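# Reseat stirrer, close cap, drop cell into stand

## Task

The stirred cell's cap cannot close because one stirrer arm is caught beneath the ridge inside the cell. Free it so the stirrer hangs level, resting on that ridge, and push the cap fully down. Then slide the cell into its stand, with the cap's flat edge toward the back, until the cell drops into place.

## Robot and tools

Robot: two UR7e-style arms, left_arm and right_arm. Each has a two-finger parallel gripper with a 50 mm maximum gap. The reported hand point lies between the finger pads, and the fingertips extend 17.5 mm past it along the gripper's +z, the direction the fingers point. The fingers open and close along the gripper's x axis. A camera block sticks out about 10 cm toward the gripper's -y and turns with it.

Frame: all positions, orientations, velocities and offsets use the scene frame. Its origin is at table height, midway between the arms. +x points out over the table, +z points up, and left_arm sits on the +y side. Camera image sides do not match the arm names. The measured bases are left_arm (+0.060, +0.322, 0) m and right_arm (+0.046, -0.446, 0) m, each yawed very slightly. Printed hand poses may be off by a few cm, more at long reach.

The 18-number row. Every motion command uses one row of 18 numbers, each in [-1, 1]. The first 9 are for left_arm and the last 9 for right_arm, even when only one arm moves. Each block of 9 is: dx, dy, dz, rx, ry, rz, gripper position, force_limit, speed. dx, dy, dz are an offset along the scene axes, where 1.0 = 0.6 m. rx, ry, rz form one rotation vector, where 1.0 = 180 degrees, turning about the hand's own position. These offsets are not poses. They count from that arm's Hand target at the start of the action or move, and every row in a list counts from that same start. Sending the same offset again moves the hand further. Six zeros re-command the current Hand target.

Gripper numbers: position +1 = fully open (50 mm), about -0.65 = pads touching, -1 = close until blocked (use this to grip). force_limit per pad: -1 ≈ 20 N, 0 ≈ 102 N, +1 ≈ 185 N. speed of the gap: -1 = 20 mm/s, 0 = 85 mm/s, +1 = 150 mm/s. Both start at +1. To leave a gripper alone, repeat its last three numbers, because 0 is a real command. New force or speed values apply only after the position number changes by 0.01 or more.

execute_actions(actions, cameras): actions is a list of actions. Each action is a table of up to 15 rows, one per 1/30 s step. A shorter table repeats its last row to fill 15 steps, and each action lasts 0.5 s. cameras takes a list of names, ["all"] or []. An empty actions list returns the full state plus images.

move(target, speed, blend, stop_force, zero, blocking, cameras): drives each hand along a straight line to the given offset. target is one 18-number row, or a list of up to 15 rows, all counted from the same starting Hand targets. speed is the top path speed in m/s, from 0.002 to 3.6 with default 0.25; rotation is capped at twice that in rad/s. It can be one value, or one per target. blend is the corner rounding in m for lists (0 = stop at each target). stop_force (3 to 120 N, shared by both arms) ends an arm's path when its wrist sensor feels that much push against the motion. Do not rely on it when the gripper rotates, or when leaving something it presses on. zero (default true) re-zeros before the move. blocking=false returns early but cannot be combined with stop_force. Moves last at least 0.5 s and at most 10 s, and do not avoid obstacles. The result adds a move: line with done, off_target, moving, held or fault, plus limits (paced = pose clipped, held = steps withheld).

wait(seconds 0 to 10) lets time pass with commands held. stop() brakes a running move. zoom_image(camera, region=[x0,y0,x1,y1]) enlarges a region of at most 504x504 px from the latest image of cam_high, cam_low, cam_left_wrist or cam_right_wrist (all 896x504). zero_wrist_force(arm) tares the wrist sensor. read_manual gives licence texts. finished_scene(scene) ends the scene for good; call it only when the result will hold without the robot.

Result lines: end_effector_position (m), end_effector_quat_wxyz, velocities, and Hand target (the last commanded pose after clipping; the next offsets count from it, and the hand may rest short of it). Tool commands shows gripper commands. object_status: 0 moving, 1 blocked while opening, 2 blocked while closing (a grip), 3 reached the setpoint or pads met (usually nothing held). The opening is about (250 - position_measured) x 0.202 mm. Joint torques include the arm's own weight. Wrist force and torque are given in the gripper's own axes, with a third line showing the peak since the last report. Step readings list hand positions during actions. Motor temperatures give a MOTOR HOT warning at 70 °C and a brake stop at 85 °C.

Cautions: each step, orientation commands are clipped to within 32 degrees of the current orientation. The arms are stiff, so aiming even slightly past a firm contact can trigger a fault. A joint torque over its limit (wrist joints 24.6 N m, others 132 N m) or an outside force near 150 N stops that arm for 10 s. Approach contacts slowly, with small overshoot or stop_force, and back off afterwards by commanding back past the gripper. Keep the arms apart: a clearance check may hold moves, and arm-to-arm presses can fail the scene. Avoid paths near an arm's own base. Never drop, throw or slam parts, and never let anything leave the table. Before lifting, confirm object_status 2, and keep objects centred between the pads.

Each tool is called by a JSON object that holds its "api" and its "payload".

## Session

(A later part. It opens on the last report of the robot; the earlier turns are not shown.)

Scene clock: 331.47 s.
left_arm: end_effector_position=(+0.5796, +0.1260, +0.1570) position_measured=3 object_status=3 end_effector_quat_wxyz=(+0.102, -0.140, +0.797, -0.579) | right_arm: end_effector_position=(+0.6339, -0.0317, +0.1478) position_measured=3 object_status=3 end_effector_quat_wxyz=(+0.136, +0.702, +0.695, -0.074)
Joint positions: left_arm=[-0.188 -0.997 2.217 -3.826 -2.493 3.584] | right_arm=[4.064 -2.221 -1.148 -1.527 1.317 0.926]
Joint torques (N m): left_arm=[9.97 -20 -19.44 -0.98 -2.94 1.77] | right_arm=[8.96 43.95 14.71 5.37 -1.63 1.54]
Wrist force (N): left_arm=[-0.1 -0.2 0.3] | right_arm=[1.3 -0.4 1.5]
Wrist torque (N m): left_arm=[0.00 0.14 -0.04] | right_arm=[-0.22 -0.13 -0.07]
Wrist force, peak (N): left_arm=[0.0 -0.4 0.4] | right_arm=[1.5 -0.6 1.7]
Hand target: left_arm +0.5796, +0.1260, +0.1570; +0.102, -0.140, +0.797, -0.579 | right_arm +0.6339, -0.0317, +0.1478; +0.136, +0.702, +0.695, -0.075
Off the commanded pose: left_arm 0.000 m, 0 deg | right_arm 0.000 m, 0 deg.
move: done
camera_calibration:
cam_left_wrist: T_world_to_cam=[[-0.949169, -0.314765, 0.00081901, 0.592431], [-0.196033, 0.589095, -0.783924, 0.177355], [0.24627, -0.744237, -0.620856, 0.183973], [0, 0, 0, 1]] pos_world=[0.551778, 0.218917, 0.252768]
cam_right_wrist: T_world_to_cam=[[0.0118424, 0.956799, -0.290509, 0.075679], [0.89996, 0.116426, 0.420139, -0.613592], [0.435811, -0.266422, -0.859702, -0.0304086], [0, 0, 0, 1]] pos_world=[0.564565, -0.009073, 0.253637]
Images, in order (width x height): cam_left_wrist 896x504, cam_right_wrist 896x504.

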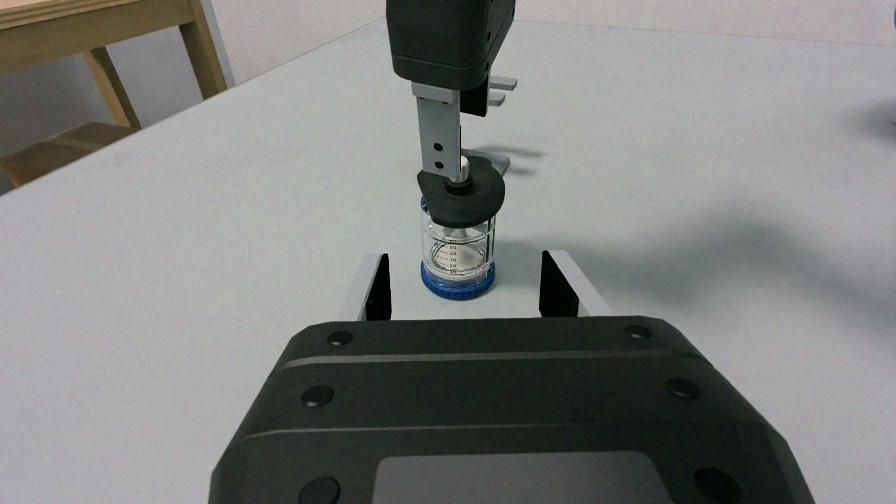

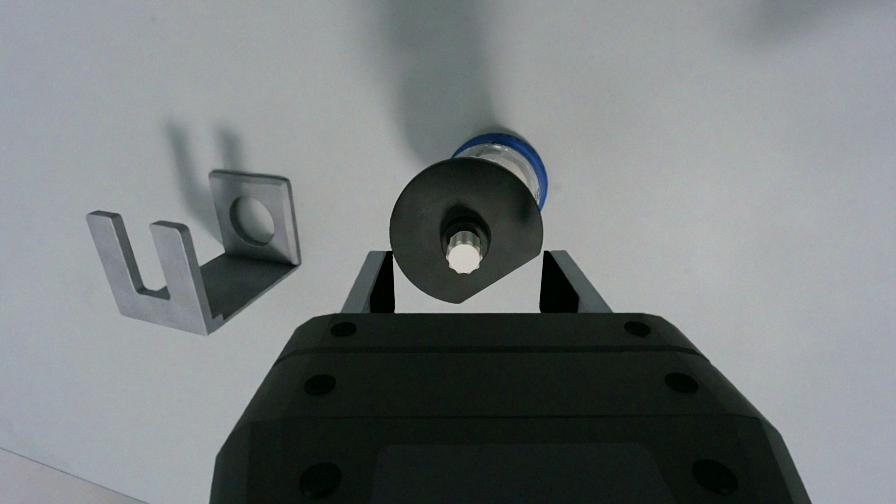

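{"api": "move", "payload": {"target": [0,0,0,0,0,0,1,1,1,0.0042,-0.0155,-0.0477,0,0,0,1,1,1], "speed": 0.04, "stop_force": 8, "cameras": ["cam_left_wrist", "cam_right_wrist"]}}

{"api": "zoom_image", "payload": {"camera": "cam_left_wrist", "region": [395, 60, 535, 310]}}

{"api": "zoom_image", "payload": {"camera": "cam_right_wrist", "region": [370, 130, 570, 320]}}

Scene clock: 343.47 s.
left_arm: end_effector_position=(+0.5796, +0.1260, +0.1570) position_measured=3 object_status=3 end_effector_quat_wxyz=(+0.102, -0.140, +0.797, -0.579) | right_arm: end_effector_position=(+0.6364, -0.0410, +0.1192) position_measured=3 object_status=3 end_effector_quat_wxyz=(+0.136, +0.702, +0.695, -0.075)
Joint positions: left_arm=[-0.188 -0.997 2.217 -3.826 -2.493 3.584] | right_arm=[4.054 -2.23 -1.209 -1.454 1.315 0.916]
Joint torques (N m): left_arm=[8.46 -20.04 -19.51 -1.23 -3.07 1.95] | right_arm=[-7.99 43.54 15.24 5.37 -1.77 -1.6]
Wrist force (N): left_arm=[0.0 -0.3 0.1] | right_arm=[1.3 -0.6 1.5]
Wrist torque (N m): left_arm=[-0.01 0.13 -0.04] | right_arm=[-0.24 -0.14 0.03]
Wrist force, peak (N): left_arm=[-0.4 -0.2 0.4] | right_arm=[1.3 -0.4 1.9]
Hand target: left_arm +0.5796, +0.1260, +0.1570; +0.102, -0.140, +0.797, -0.579 | right_arm +0.6364, -0.0410, +0.1192; +0.136, +0.702, +0.695, -0.075
Off the commanded pose: left_arm 0.000 m, 0 deg | right_arm 0.000 m, 0 deg.
move: done
camera_calibration:
cam_left_wrist: T_world_to_cam=[[-0.949169, -0.314765, 0.00081901, 0.592431], [-0.196033, 0.589095, -0.783924, 0.177355], [0.24627, -0.744237, -0.620856, 0.183973], [0, 0, 0, 1]] pos_world=[0.551778, 0.218917, 0.252768]
cam_right_wrist: T_world_to_cam=[[0.0119147, 0.956728, -0.290739, 0.0762494], [0.899896, 0.116504, 0.420256, -0.602732], [0.435943, -0.266642, -0.859567, -0.0586718], [0, 0, 0, 1]] pos_world=[0.567065, -0.0183737, 0.225038]
Images, in order (width x height): cam_left_wrist 896x504, cam_right_wrist 896x504.

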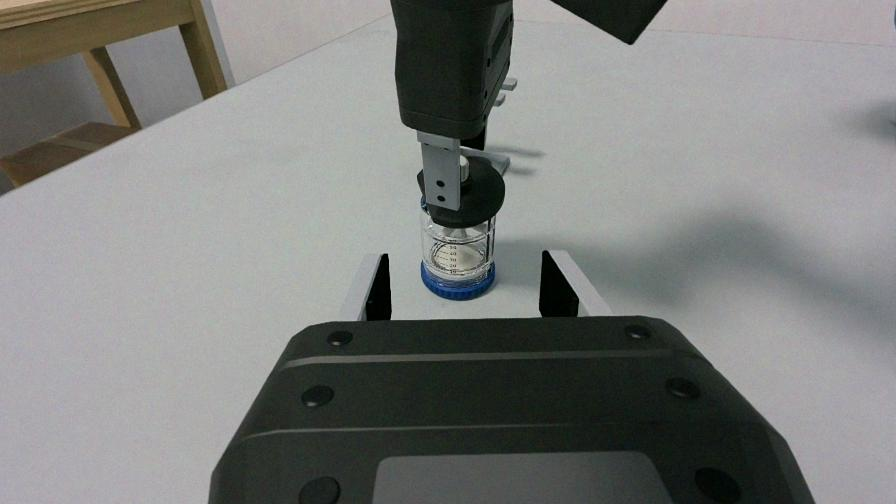

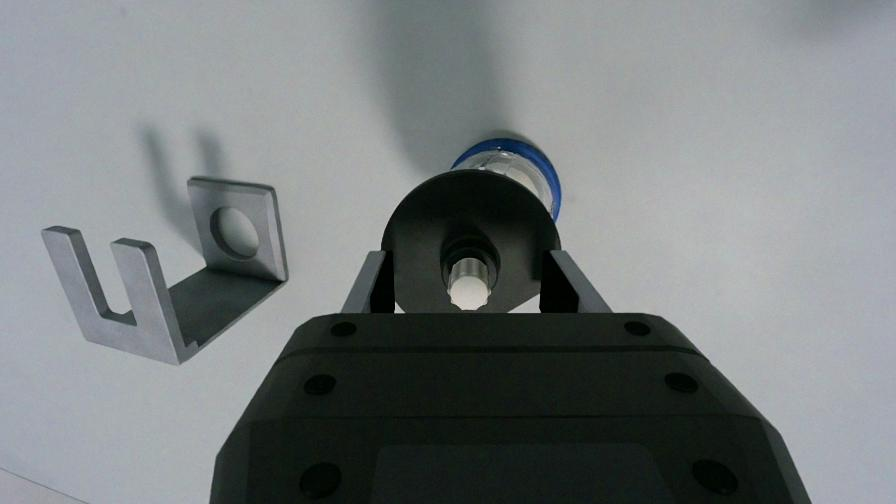

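Scaled by 2.016 from the camera's 896x504 image, which has a finer 1280x720 frame.

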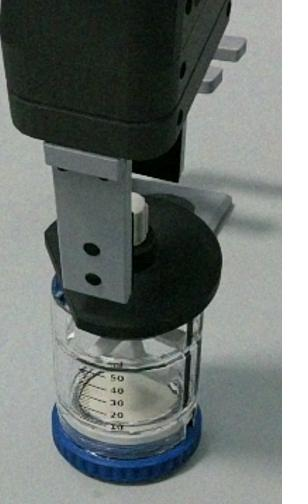

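Scaled by 2.520 from the camera's 896x504 image, which has a finer 1280x720 frame.

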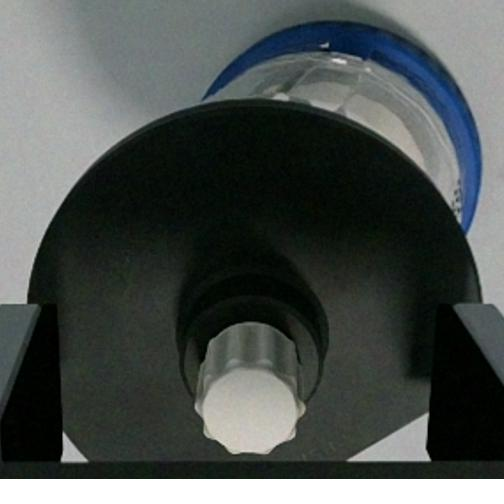

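{"api": "move", "payload": {"target": [0,0,0,0,0,0,1,1,1,0,0,0,0,0,0,-1,-0.5,-0.8], "speed": 0.04, "cameras": ["cam_left_wrist", "cam_right_wrist"]}}

{"api": "zoom_image", "payload": {"camera": "cam_left_wrist", "region": [395, 60, 535, 310]}}

{"api": "zoom_image", "payload": {"camera": "cam_right_wrist", "region": [370, 130, 570, 320]}}

Scene clock: 353.30 s.
left_arm: end_effector_position=(+0.5796, +0.1260, +0.1570) position_measured=3 object_status=3 end_effector_quat_wxyz=(+0.102, -0.140, +0.797, -0.579) | right_arm: end_effector_position=(+0.6364, -0.0410, +0.1191) position_measured=189 object_status=2 end_effector_quat_wxyz=(+0.136, +0.702, +0.695, -0.075)
Joint positions: left_arm=[-0.188 -0.997 2.217 -3.826 -2.493 3.584] | right_arm=[4.054 -2.23 -1.209 -1.454 1.315 0.916]
Joint torques (N m): left_arm=[9.36 -21.07 -20.82 -1.21 -2.77 1.92] | right_arm=[-8.72 44.68 14.87 5.37 -1.49 -1.51]
Wrist force (N): left_arm=[-0.1 -0.1 0.1] | right_arm=[1.5 -0.4 1.9]
Wrist torque (N m): left_arm=[0.01 0.14 -0.04] | right_arm=[-0.18 -0.08 0.02]
Wrist force, peak (N): left_arm=[-0.1 -0.5 0.3] | right_arm=[1.7 -0.4 2.4]
Hand target: left_arm +0.5796, +0.1260, +0.1570; +0.102, -0.140, +0.797, -0.579 | right_arm +0.6364, -0.0410, +0.1192; +0.136, +0.702, +0.695, -0.075
Off the commanded pose: left_arm 0.000 m, 0 deg | right_arm 0.000 m, 0 deg.
move: done
camera_calibration:
cam_left_wrist: T_world_to_cam=[[-0.949169, -0.314765, 0.00081901, 0.592431], [-0.196033, 0.589095, -0.783924, 0.177355], [0.24627, -0.744237, -0.620856, 0.183973], [0, 0, 0, 1]] pos_world=[0.551778, 0.218917, 0.252768]
cam_right_wrist: T_world_to_cam=[[0.0119147, 0.956728, -0.290739, 0.0762203], [0.899896, 0.116504, 0.420256, -0.60269], [0.435943, -0.266642, -0.859567, -0.0587578], [0, 0, 0, 1]] pos_world=[0.567065, -0.0183737, 0.224938]
Images, in order (width x height): cam_left_wrist 896x504, cam_right_wrist 896x504.

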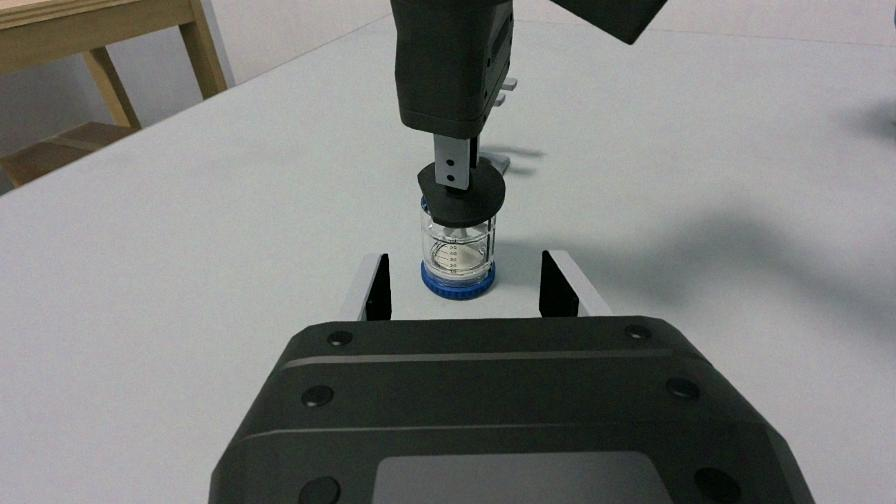

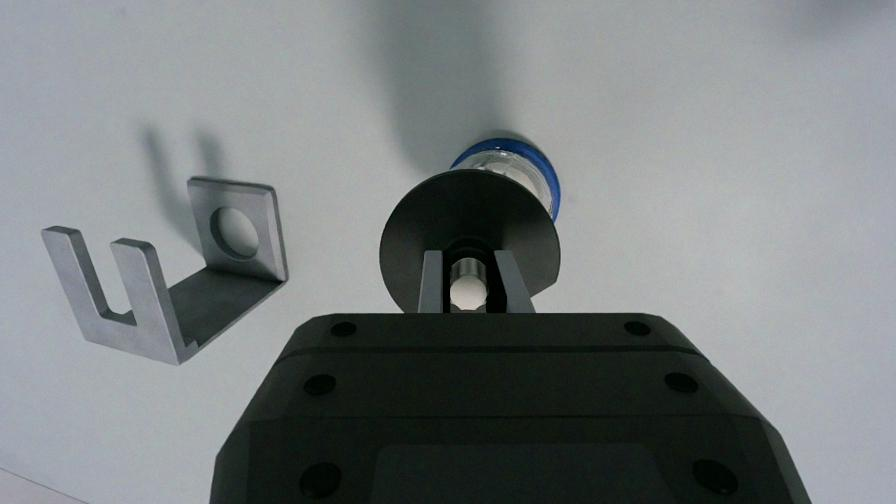

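Scaled by 2.016 from the camera's 896x504 image, which has a finer 1280x720 frame.

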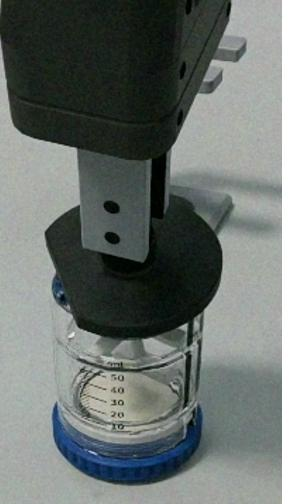

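Scaled by 2.520 from the camera's 896x504 image, which has a finer 1280x720 frame.

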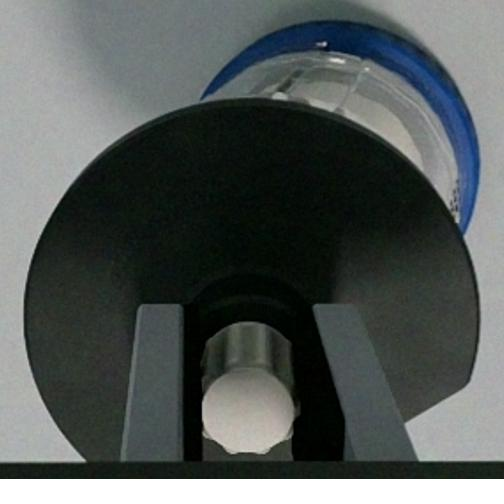

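{"api": "move", "payload": {"target": [0,0,0,0,0,0,1,1,1,-0.0021,0.0072,0.0239,0,0,0,-1,-0.5,-0.8], "speed": 0.03, "cameras": ["cam_left_wrist", "cam_right_wrist"]}}

{"api": "zoom_image", "payload": {"camera": "cam_left_wrist", "region": [395, 60, 535, 310]}}

{"api": "zoom_image", "payload": {"camera": "cam_right_wrist", "region": [370, 110, 570, 300]}}

Scene clock: 357.73 s.
left_arm: end_effector_position=(+0.5796, +0.1260, +0.1570) position_measured=3 object_status=3 end_effector_quat_wxyz=(+0.102, -0.140, +0.797, -0.579) | right_arm: end_effector_position=(+0.6352, -0.0367, +0.1334) position_measured=189 object_status=2 end_effector_quat_wxyz=(+0.136, +0.702, +0.695, -0.074)
Joint positions: left_arm=[-0.188 -0.997 2.217 -3.826 -2.493 3.584] | right_arm=[4.059 -2.224 -1.181 -1.49 1.316 0.921]
Joint torques (N m): left_arm=[9.88 -21.06 -20.32 -1.42 -2.94 1.85] | right_arm=[8.58 67.39 39.5 0.41 0.85 1.45]
Wrist force (N): left_arm=[-0.1 0.0 0.2] | right_arm=[1.4 -0.4 2.0]
Wrist torque (N m): left_arm=[0.02 0.12 -0.04] | right_arm=[-0.21 -0.11 -0.06]
Wrist force, peak (N): left_arm=[-0.1 -0.3 0.5] | right_arm=[1.9 -0.7 3.6]
Hand target: left_arm +0.5796, +0.1260, +0.1570; +0.102, -0.140, +0.797, -0.579 | right_arm +0.6352, -0.0367, +0.1335; +0.136, +0.702, +0.695, -0.075
Off the commanded pose: left_arm 0.000 m, 0 deg | right_arm 0.000 m, 0 deg.
move: done
camera_calibration:
cam_left_wrist: T_world_to_cam=[[-0.949169, -0.314765, 0.00081901, 0.592431], [-0.196033, 0.589095, -0.783924, 0.177355], [0.24627, -0.744237, -0.620856, 0.183973], [0, 0, 0, 1]] pos_world=[0.551778, 0.218917, 0.252768]
cam_right_wrist: T_world_to_cam=[[0.0119147, 0.956728, -0.290739, 0.0762795], [0.899896, 0.116504, 0.420256, -0.608031], [0.435943, -0.266642, -0.859567, -0.0447527], [0, 0, 0, 1]] pos_world=[0.565765, -0.0140737, 0.239238]
Images, in order (width x height): cam_left_wrist 896x504, cam_right_wrist 896x504.

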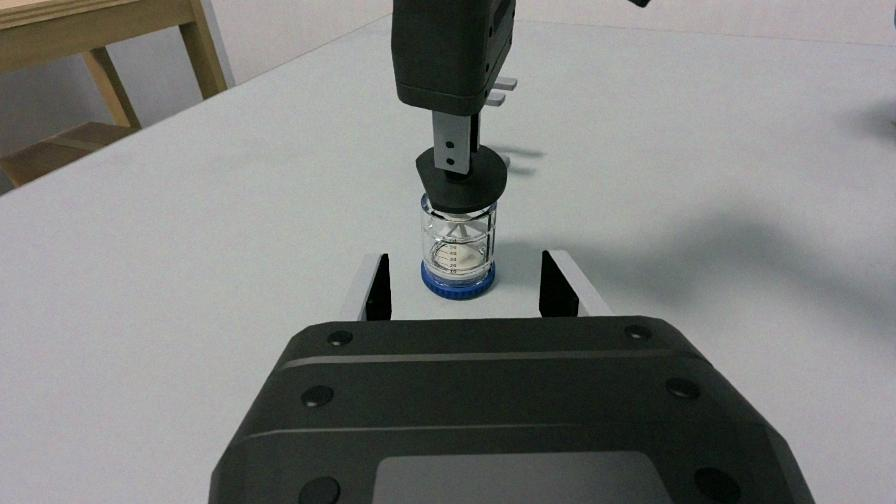

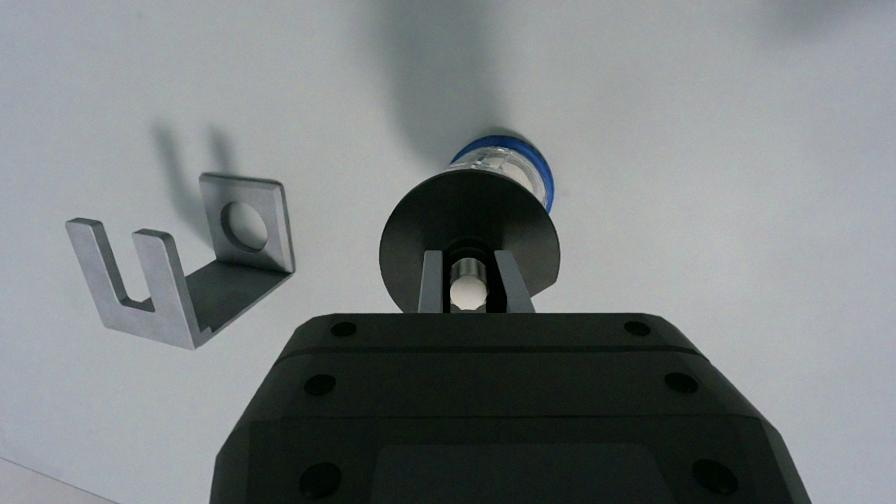

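Scaled by 2.016 from the camera's 896x504 image, which has a finer 1280x720 frame.

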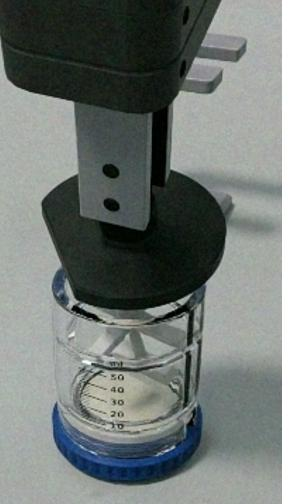

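Scaled by 2.520 from the camera's 896x504 image, which has a finer 1280x720 frame.

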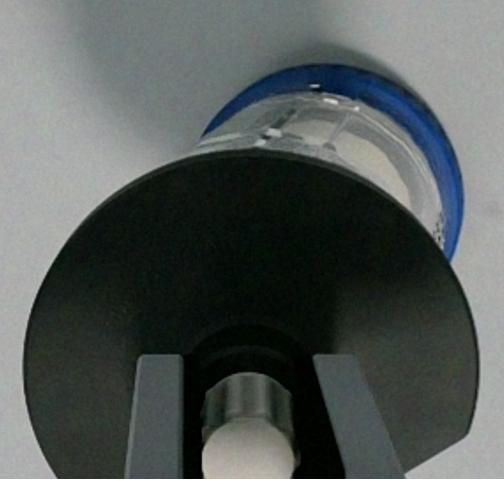

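{"api": "move", "payload": {"target": [[0,0,0,0,0,0,1,1,1,-0.0021,0.0072,0.0239,0,0,0,-1,-0.5,-0.8],[0,0,0,0,0,0,1,1,1,-0.0021,0.0072,0.14,0,0,0,-1,-0.5,-0.8]], "speed": 0.06, "blend": [0.005,0], "cameras": ["cam_left_wrist", "cam_right_wrist"]}}

{"api": "zoom_image", "payload": {"camera": "cam_left_wrist", "region": [375, 60, 535, 310]}}

{"api": "zoom_image", "payload": {"camera": "cam_right_wrist", "region": [370, 80, 600, 300]}}

Scene clock: 363.90 s.
left_arm: end_effector_position=(+0.5796, +0.1260, +0.1570) position_measured=3 object_status=3 end_effector_quat_wxyz=(+0.102, -0.140, +0.797, -0.579) | right_arm: end_effector_position=(+0.6339, -0.0324, +0.2174) position_measured=189 object_status=2 end_effector_quat_wxyz=(+0.136, +0.702, +0.695, -0.074)
Joint positions: left_arm=[-0.188 -0.997 2.217 -3.826 -2.493 3.584] | right_arm=[4.064 -2.193 -1.015 -1.688 1.317 0.926]
Joint torques (N m): left_arm=[9.75 -22.29 -18.81 -1.51 -2.63 1.87] | right_arm=[7.59 64.89 39.28 0.44 0.91 1.57]
Wrist force (N): left_arm=[0.0 -0.1 0.1] | right_arm=[1.6 -0.3 2.0]
Wrist torque (N m): left_arm=[0.00 0.12 -0.05] | right_arm=[-0.20 -0.13 -0.05]
Wrist force, peak (N): left_arm=[0.0 -0.6 0.3] | right_arm=[1.5 -0.5 2.7]
Hand target: left_arm +0.5796, +0.1260, +0.1570; +0.102, -0.140, +0.797, -0.579 | right_arm +0.6339, -0.0324, +0.2175; +0.136, +0.702, +0.695, -0.075
Off the commanded pose: left_arm 0.000 m, 0 deg | right_arm 0.000 m, 0 deg.
move: done
camera_calibration:
cam_left_wrist: T_world_to_cam=[[-0.949169, -0.314765, 0.00081901, 0.592431], [-0.196033, 0.589095, -0.783924, 0.177355], [0.24627, -0.744237, -0.620856, 0.183973], [0, 0, 0, 1]] pos_world=[0.551778, 0.218917, 0.252768]
cam_right_wrist: T_world_to_cam=[[0.0119141, 0.956729, -0.290738, 0.0965062], [0.899856, 0.116528, 0.420333, -0.642768], [0.436024, -0.26663, -0.85953, 0.0290891], [0, 0, 0, 1]] pos_world=[0.564565, -0.00967366, 0.323238]
Images, in order (width x height): cam_left_wrist 896x504, cam_right_wrist 896x504.

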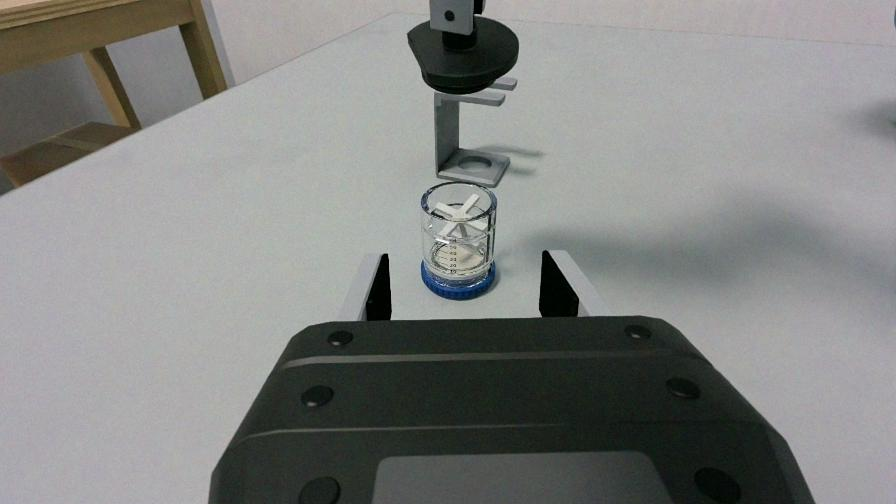

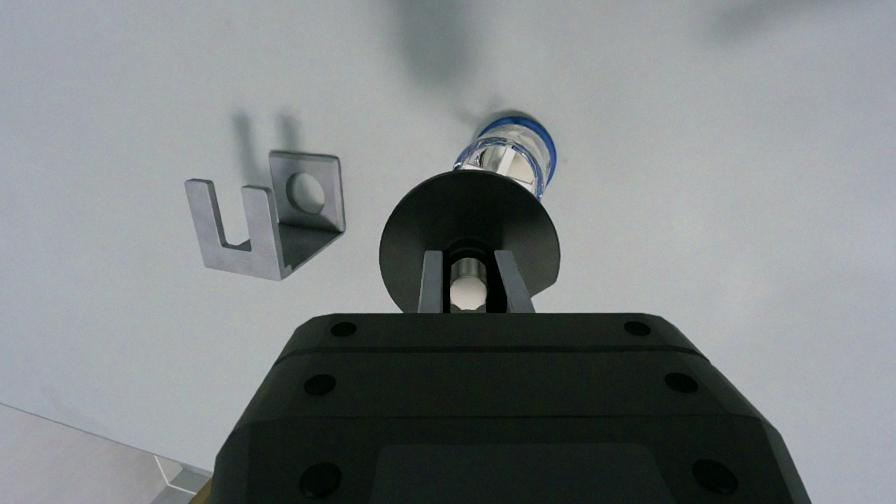

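Scaled by 2.016 from the camera's 896x504 image, which has a finer 1280x720 frame.

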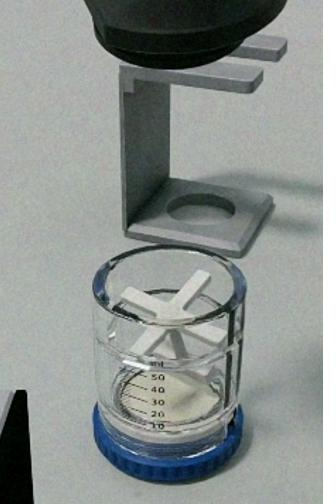

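Scaled by 2.191 from the camera's 896x504 image, which has a finer 1280x720 frame.

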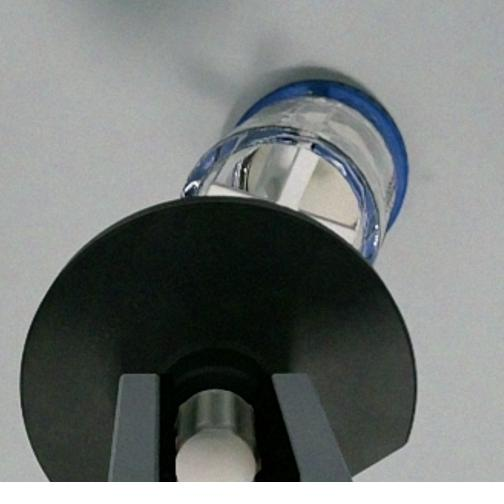

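{"api": "zoom_image", "payload": {"camera": "cam_left_wrist", "region": [410, 170, 510, 310]}}

Scaled by 3.600 from the camera's 896x504 image, which has a finer 1280x720 frame.

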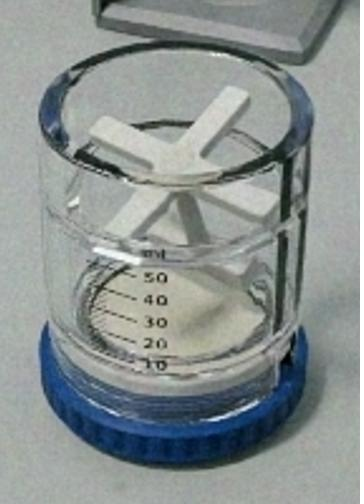

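{"api": "move", "payload": {"target": [0,0,0,0,0,0,1,1,1,-0.1898,-0.1627,-0.06,0.0954,0.0276,0.0032,-1,-0.5,-0.8], "speed": 0.15, "cameras": ["cam_left_wrist", "cam_right_wrist"]}}

{"api": "zoom_image", "payload": {"camera": "cam_left_wrist", "region": [560, 0, 740, 140]}}

{"api": "zoom_image", "payload": {"camera": "cam_left_wrist", "region": [410, 170, 510, 310]}}

Scene clock: 386.43 s.
left_arm: end_effector_position=(+0.5796, +0.1260, +0.1570) position_measured=3 object_status=3 end_effector_quat_wxyz=(+0.102, -0.140, +0.797, -0.579) | right_arm: end_effector_position=(+0.5201, -0.1299, +0.1815) position_measured=189 object_status=2 end_effector_quat_wxyz=(+0.000, +0.707, +0.707, +0.000)
Joint positions: left_arm=[-0.188 -0.997 2.217 -3.826 -2.493 3.584] | right_arm=[3.995 -1.777 -1.724 -1.211 1.57 0.824]
Joint torques (N m): left_arm=[9.03 -21.41 -19 -1.36 -2.71 1.86] | right_arm=[-7.18 47.95 13.48 5.9 1.57 -1.44]
Wrist force (N): left_arm=[-0.2 -0.2 0.1] | right_arm=[0.4 0.1 1.8]
Wrist torque (N m): left_arm=[-0.02 0.16 -0.04] | right_arm=[-0.19 -0.07 0.02]
Wrist force, peak (N): left_arm=[-0.3 -0.4 0.3] | right_arm=[2.5 0.2 1.7]
Hand target: left_arm +0.5796, +0.1260, +0.1570; +0.102, -0.140, +0.797, -0.579 | right_arm +0.5200, -0.1300, +0.1815; +0.000, +0.707, +0.707, +0.000
Off the commanded pose: left_arm 0.000 m, 0 deg | right_arm 0.000 m, 0 deg.
move: done
camera_calibration:
cam_left_wrist: T_world_to_cam=[[-0.949169, -0.314765, 0.00081901, 0.592431], [-0.196033, 0.589095, -0.783924, 0.177355], [0.24627, -0.744237, -0.620856, 0.183973], [0, 0, 0, 1]] pos_world=[0.551778, 0.218917, 0.252768]
cam_right_wrist: T_world_to_cam=[[-0.0105555, 0.999933, 0.00466809, 0.144528], [0.933336, 0.00817692, 0.35891, -0.534159], [0.358848, 0.00814535, -0.933361, 0.111091], [0, 0, 0, 1]] pos_world=[0.460211, -0.141055, 0.294728]
Images, in order (width x height): cam_left_wrist 896x504, cam_right_wrist 896x504.

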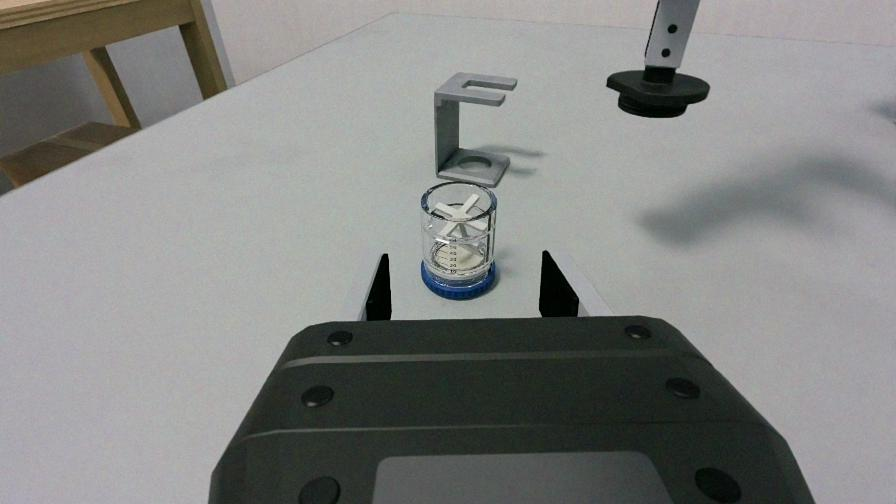

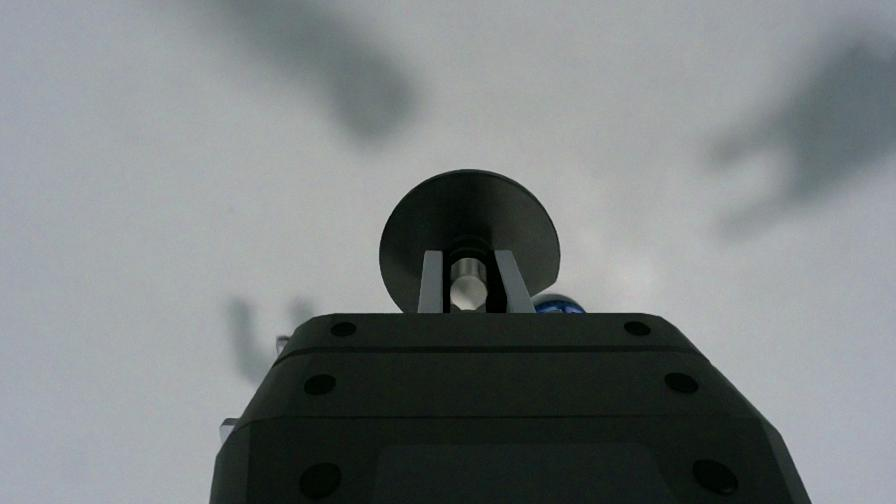

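Scaled by 2.800 from the camera's 896x504 image, which has a finer 1280x720 frame.

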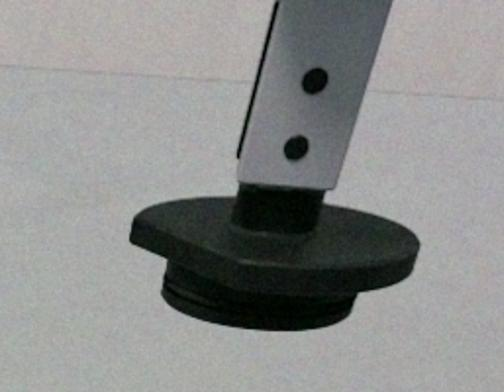

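Scaled by 3.600 from the camera's 896x504 image, which has a finer 1280x720 frame.

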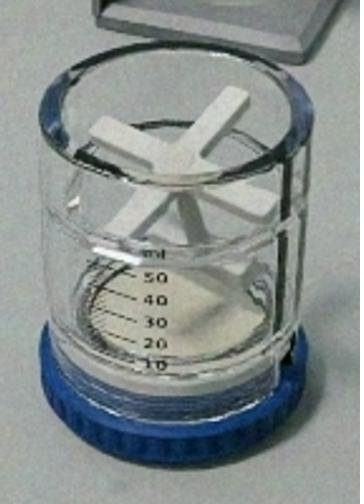

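{"api": "move", "payload": {"target": [0,0,0,0,0,0,1,1,1,0,0,-0.19,0,0,0,-1,-0.5,-0.8], "speed": 0.12}}

{"api": "move", "payload": {"target": [0,0,0,0,0,0,1,1,1,0,0,-0.05,0,0,0,-1,-0.5,-0.8], "speed": 0.015, "stop_force": 4, "cameras": ["cam_left_wrist", "cam_right_wrist"]}}

{"api": "zoom_image", "payload": {"camera": "cam_left_wrist", "region": [560, 80, 740, 260]}}

Scene clock: 397.07 s.
left_arm: end_effector_position=(+0.5796, +0.1260, +0.1570) position_measured=3 object_status=3 end_effector_quat_wxyz=(+0.102, -0.140, +0.797, -0.579) | right_arm: end_effector_position=(+0.5200, -0.1299, +0.0676) position_measured=189 object_status=2 end_effector_quat_wxyz=(+0.000, +0.707, +0.707, +0.000)
Joint positions: left_arm=[-0.188 -0.997 2.217 -3.826 -2.493 3.584] | right_arm=[3.996 -1.91 -1.879 -0.922 1.57 0.824]
Joint torques (N m): left_arm=[9.69 -20.95 -19.9 -1.71 -2.88 1.91] | right_arm=[-2.07 28.03 11.44 5.98 -0.17 -1.34]
Wrist force (N): left_arm=[-0.1 -0.1 0.1] | right_arm=[0.4 0.0 1.5]
Wrist torque (N m): left_arm=[0.01 0.13 -0.04] | right_arm=[-0.18 -0.07 0.00]
Wrist force, peak (N): left_arm=[0.0 -0.4 0.3] | right_arm=[0.4 0.0 2.8]
Hand target: left_arm +0.5796, +0.1260, +0.1570; +0.102, -0.140, +0.797, -0.579 | right_arm +0.5200, -0.1300, +0.0675; +0.000, +0.707, +0.707, +0.000
Off the commanded pose: left_arm 0.000 m, 0 deg | right_arm 0.000 m, 0 deg.
move: done

Scene clock: 399.40 s.
left_arm: end_effector_position=(+0.5796, +0.1260, +0.1570) position_measured=3 object_status=3 end_effector_quat_wxyz=(+0.102, -0.140, +0.797, -0.579) | right_arm: end_effector_position=(+0.5200, -0.1300, +0.0513) position_measured=189 object_status=2 end_effector_quat_wxyz=(+0.000, +0.707, +0.707, +0.000)
Joint positions: left_arm=[-0.188 -0.997 2.217 -3.826 -2.493 3.584] | right_arm=[3.995 -1.935 -1.895 -0.881 1.57 0.824]
Joint torques (N m): left_arm=[9.31 -21.77 -19.35 -1.64 -2.55 1.85] | right_arm=[-6.7 50.21 33.35 1.11 -0.27 -1.49]
Wrist force (N): left_arm=[-0.1 -0.1 0.1] | right_arm=[0.3 0.4 0.9]
Wrist torque (N m): left_arm=[0.01 0.14 -0.04] | right_arm=[-0.20 -0.11 0.00]
Wrist force, peak (N): left_arm=[-0.1 -0.5 0.3] | right_arm=[1.6 -1.8 -10.8]
Hand target: left_arm +0.5796, +0.1260, +0.1570; +0.102, -0.140, +0.797, -0.579 | right_arm +0.5200, -0.1300, +0.0513; +0.000, +0.707, +0.707, +0.000 (not the last commanded pose)
Off the commanded pose: left_arm 0.000 m, 0 deg | right_arm 0.014 m, 0 deg.
move: contact (right_arm)
camera_calibration:
cam_left_wrist: T_world_to_cam=[[-0.949169, -0.314765, 0.00081901, 0.592431], [-0.196033, 0.589095, -0.783924, 0.177355], [0.24627, -0.744237, -0.620856, 0.183973], [0, 0, 0, 1]] pos_world=[0.551778, 0.218917, 0.252768]
cam_right_wrist: T_world_to_cam=[[-0.0104966, 0.999933, 0.00479527, 0.145087], [0.933303, 0.00807558, 0.358998, -0.487443], [0.358935, 0.00824371, -0.933326, -0.0104649], [0, 0, 0, 1]] pos_world=[0.460211, -0.141055, 0.164528]
Images, in order (width x height): cam_left_wrist 896x504, cam_right_wrist 896x504.

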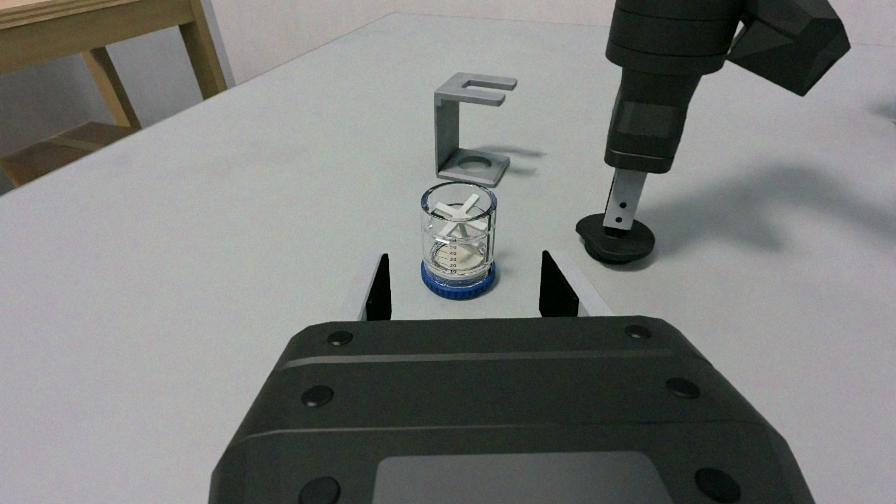

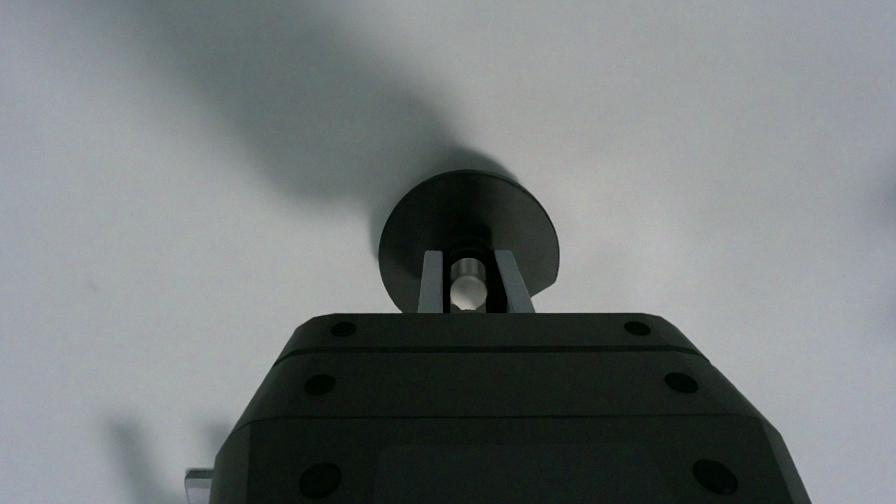

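Scaled by 2.800 from the camera's 896x504 image, which has a finer 1280x720 frame.

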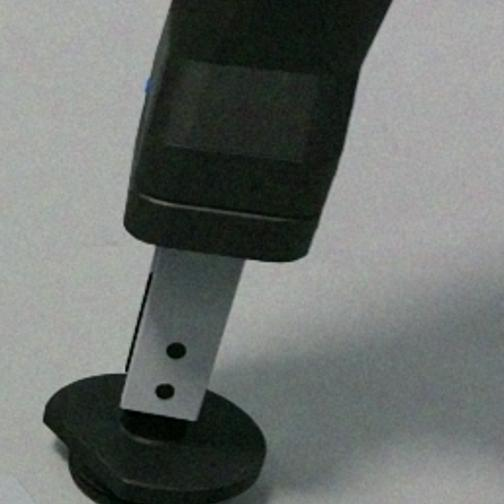

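{"api": "move", "payload": {"target": [0,0,0,0,0,0,1,1,1,0,0,0,0,0,0,0.4,0,-0.8], "speed": 0.05}}

{"api": "move", "payload": {"target": [0,0,0,0,0,0,1,1,1,0,0,0.1,0,0,0,0.4,0,-0.8], "speed": 0.1, "cameras": ["cam_left_wrist", "cam_right_wrist"]}}

Scene clock: 405.87 s.
left_arm: end_effector_position=(+0.5796, +0.1260, +0.1570) position_measured=3 object_status=3 end_effector_quat_wxyz=(+0.102, -0.140, +0.797, -0.579) | right_arm: end_effector_position=(+0.5200, -0.1300, +0.0513) position_measured=92 object_status=3 end_effector_quat_wxyz=(+0.000, +0.707, +0.707, +0.000)
Joint positions: left_arm=[-0.188 -0.997 2.217 -3.826 -2.493 3.584] | right_arm=[3.995 -1.935 -1.895 -0.881 1.57 0.824]
Joint torques (N m): left_arm=[9.67 -22.18 -19.56 -1.82 -2.74 1.89] | right_arm=[-6.43 49.07 33.44 3.3 -0.31 -1.58]
Wrist force (N): left_arm=[-0.3 -0.2 0.3] | right_arm=[0.3 0.3 1.1]
Wrist torque (N m): left_arm=[-0.01 0.17 -0.04] | right_arm=[-0.16 -0.06 0.00]
Wrist force, peak (N): left_arm=[-0.2 -0.4 0.3] | right_arm=[0.6 -0.1 1.4]
Hand target: left_arm +0.5796, +0.1260, +0.1570; +0.102, -0.140, +0.797, -0.579 | right_arm +0.5200, -0.1300, +0.0513; +0.000, +0.707, +0.707, +0.000
Off the commanded pose: left_arm 0.000 m, 0 deg | right_arm 0.000 m, 0 deg.
move: done

Scene clock: 407.03 s.
left_arm: end_effector_position=(+0.5796, +0.1260, +0.1570) position_measured=3 object_status=3 end_effector_quat_wxyz=(+0.102, -0.140, +0.797, -0.579) | right_arm: end_effector_position=(+0.5201, -0.1300, +0.1112) position_measured=92 object_status=3 end_effector_quat_wxyz=(+0.000, +0.707, +0.707, +0.001)
Joint positions: left_arm=[-0.188 -0.997 2.217 -3.826 -2.493 3.584] | right_arm=[3.995 -1.851 -1.828 -1.032 1.57 0.824]
Joint torques (N m): left_arm=[9.4 -20.99 -19.47 -1.73 -2.72 1.91] | right_arm=[1.66 48.29 36.5 0.73 -0.21 0.83]
Wrist force (N): left_arm=[-0.1 -0.1 0.1] | right_arm=[0.3 0.2 1.2]
Wrist torque (N m): left_arm=[0.01 0.14 -0.04] | right_arm=[-0.16 -0.05 0.01]
Wrist force, peak (N): left_arm=[0.0 -0.4 0.4] | right_arm=[0.5 0.2 2.1]
Hand target: left_arm +0.5796, +0.1260, +0.1570; +0.102, -0.140, +0.797, -0.579 | right_arm +0.5200, -0.1300, +0.1113; +0.000, +0.707, +0.707, +0.000
Off the commanded pose: left_arm 0.000 m, 0 deg | right_arm 0.000 m, 0 deg.
move: done
camera_calibration:
cam_left_wrist: T_world_to_cam=[[-0.949169, -0.314765, 0.00081901, 0.592431], [-0.196033, 0.589095, -0.783924, 0.177355], [0.24627, -0.744237, -0.620856, 0.183973], [0, 0, 0, 1]] pos_world=[0.551778, 0.218917, 0.252768]
cam_right_wrist: T_world_to_cam=[[-0.0104966, 0.999933, 0.00479527, 0.1449], [0.933303, 0.00807558, 0.358998, -0.508946], [0.358935, 0.00824371, -0.933326, 0.0454421], [0, 0, 0, 1]] pos_world=[0.460211, -0.141155, 0.224428]
Images, in order (width x height): cam_left_wrist 896x504, cam_right_wrist 896x504.

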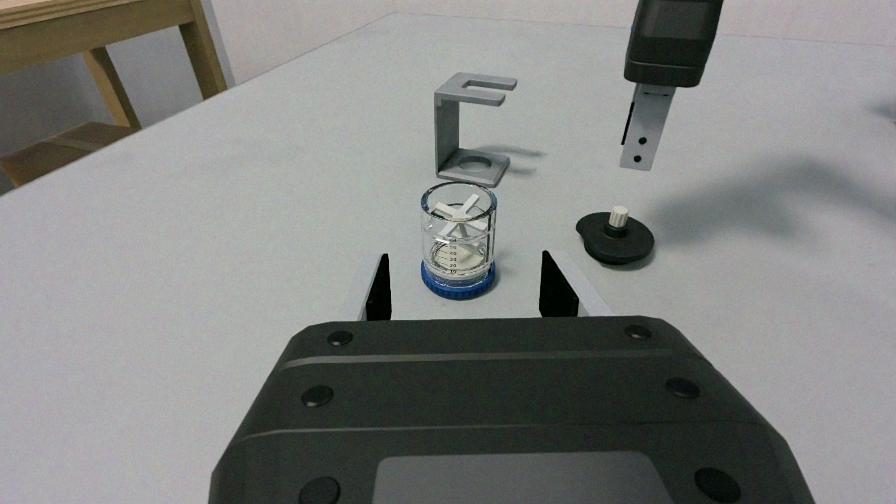

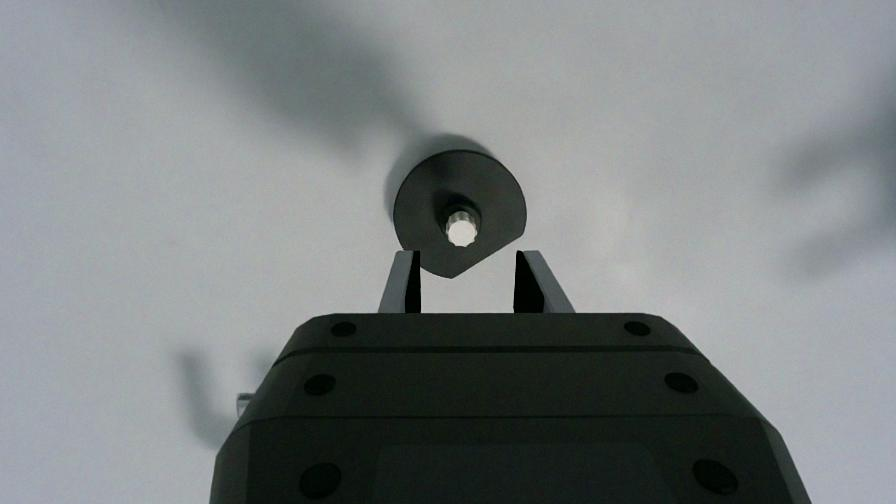

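{"api": "move", "payload": {"target": [[0,0,0,0,0,0,1,1,1,0,0,0.08,0,0,0,0.4,0,-0.8],[0,0,0,0,0,0,1,1,1,0.255,0.16,0.111,0,0.0578,0,0.4,0,-0.8]], "speed": 0.15, "blend": [0.02,0], "cameras": ["cam_left_wrist", "cam_right_wrist"]}}

{"api": "zoom_image", "payload": {"camera": "cam_right_wrist", "region": [370, 100, 530, 250]}}

Scene clock: 427.10 s.
left_arm: end_effector_position=(+0.5796, +0.1260, +0.1570) position_measured=3 object_status=3 end_effector_quat_wxyz=(+0.102, -0.140, +0.797, -0.579) | right_arm: end_effector_position=(+0.6730, -0.0340, +0.1779) position_measured=92 object_status=3 end_effector_quat_wxyz=(-0.064, +0.704, +0.704, -0.064)
Joint positions: left_arm=[-0.188 -0.997 2.217 -3.826 -2.493 3.584] | right_arm=[3.89 -2.317 -0.897 -1.635 1.689 0.71]
Joint torques (N m): left_arm=[9.24 -21.52 -20.02 -1.89 -2.88 1.98] | right_arm=[-7.85 48.88 40.14 0.39 1.67 -1.56]
Wrist force (N): left_arm=[0.0 -0.1 0.2] | right_arm=[0.7 0.3 1.3]
Wrist torque (N m): left_arm=[-0.01 0.11 -0.04] | right_arm=[-0.18 -0.13 0.01]
Wrist force, peak (N): left_arm=[-0.2 -0.6 0.2] | right_arm=[0.3 0.0 2.8]
Hand target: left_arm +0.5796, +0.1260, +0.1570; +0.102, -0.140, +0.797, -0.579 | right_arm +0.6730, -0.0340, +0.1779; -0.064, +0.704, +0.704, -0.064
Off the commanded pose: left_arm 0.000 m, 0 deg | right_arm 0.000 m, 0 deg.
move: done
camera_calibration:
cam_left_wrist: T_world_to_cam=[[-0.949169, -0.314765, 0.00081901, 0.592431], [-0.196033, 0.589095, -0.783924, 0.177355], [0.24627, -0.744237, -0.620856, 0.183973], [0, 0, 0, 1]] pos_world=[0.551778, 0.218917, 0.252768]
cam_right_wrist: T_world_to_cam=[[-0.00947541, 0.999933, 0.00671037, 0.0491508], [0.982782, 0.00807413, 0.184591, -0.678697], [0.184525, 0.00834391, -0.982792, 0.178206], [0, 0, 0, 1]] pos_world=[0.634594, -0.0451546, 0.300091]
Images, in order (width x height): cam_left_wrist 896x504, cam_right_wrist 896x504.

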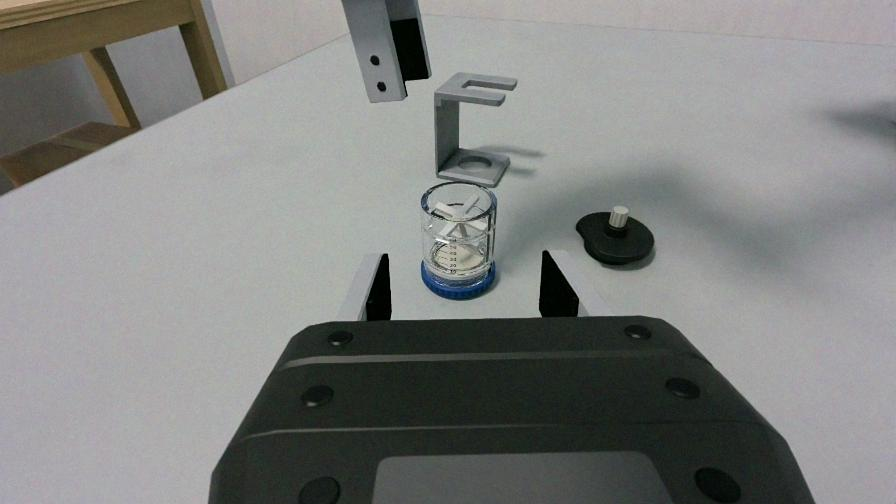

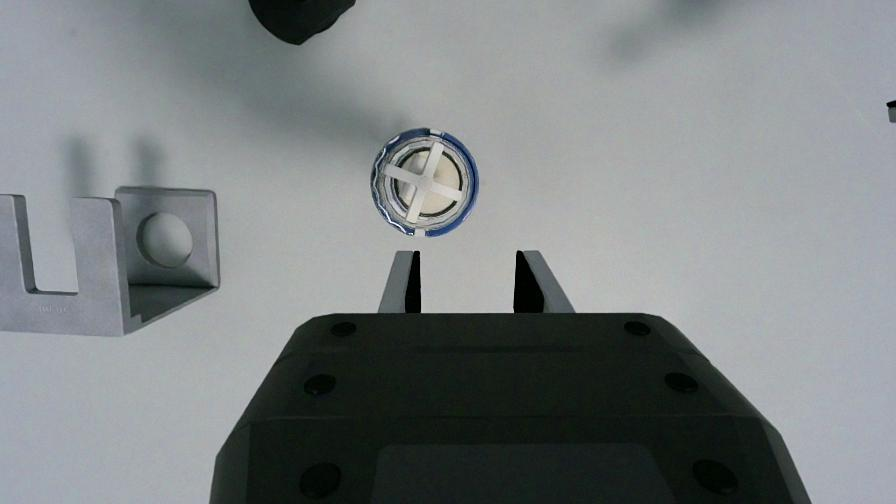

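Scaled by 3.150 from the camera's 896x504 image, which has a finer 1280x720 frame.

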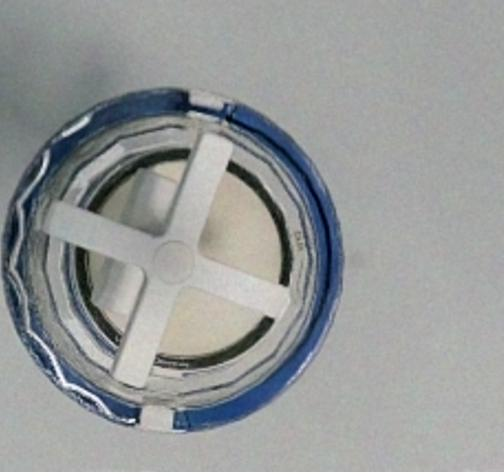

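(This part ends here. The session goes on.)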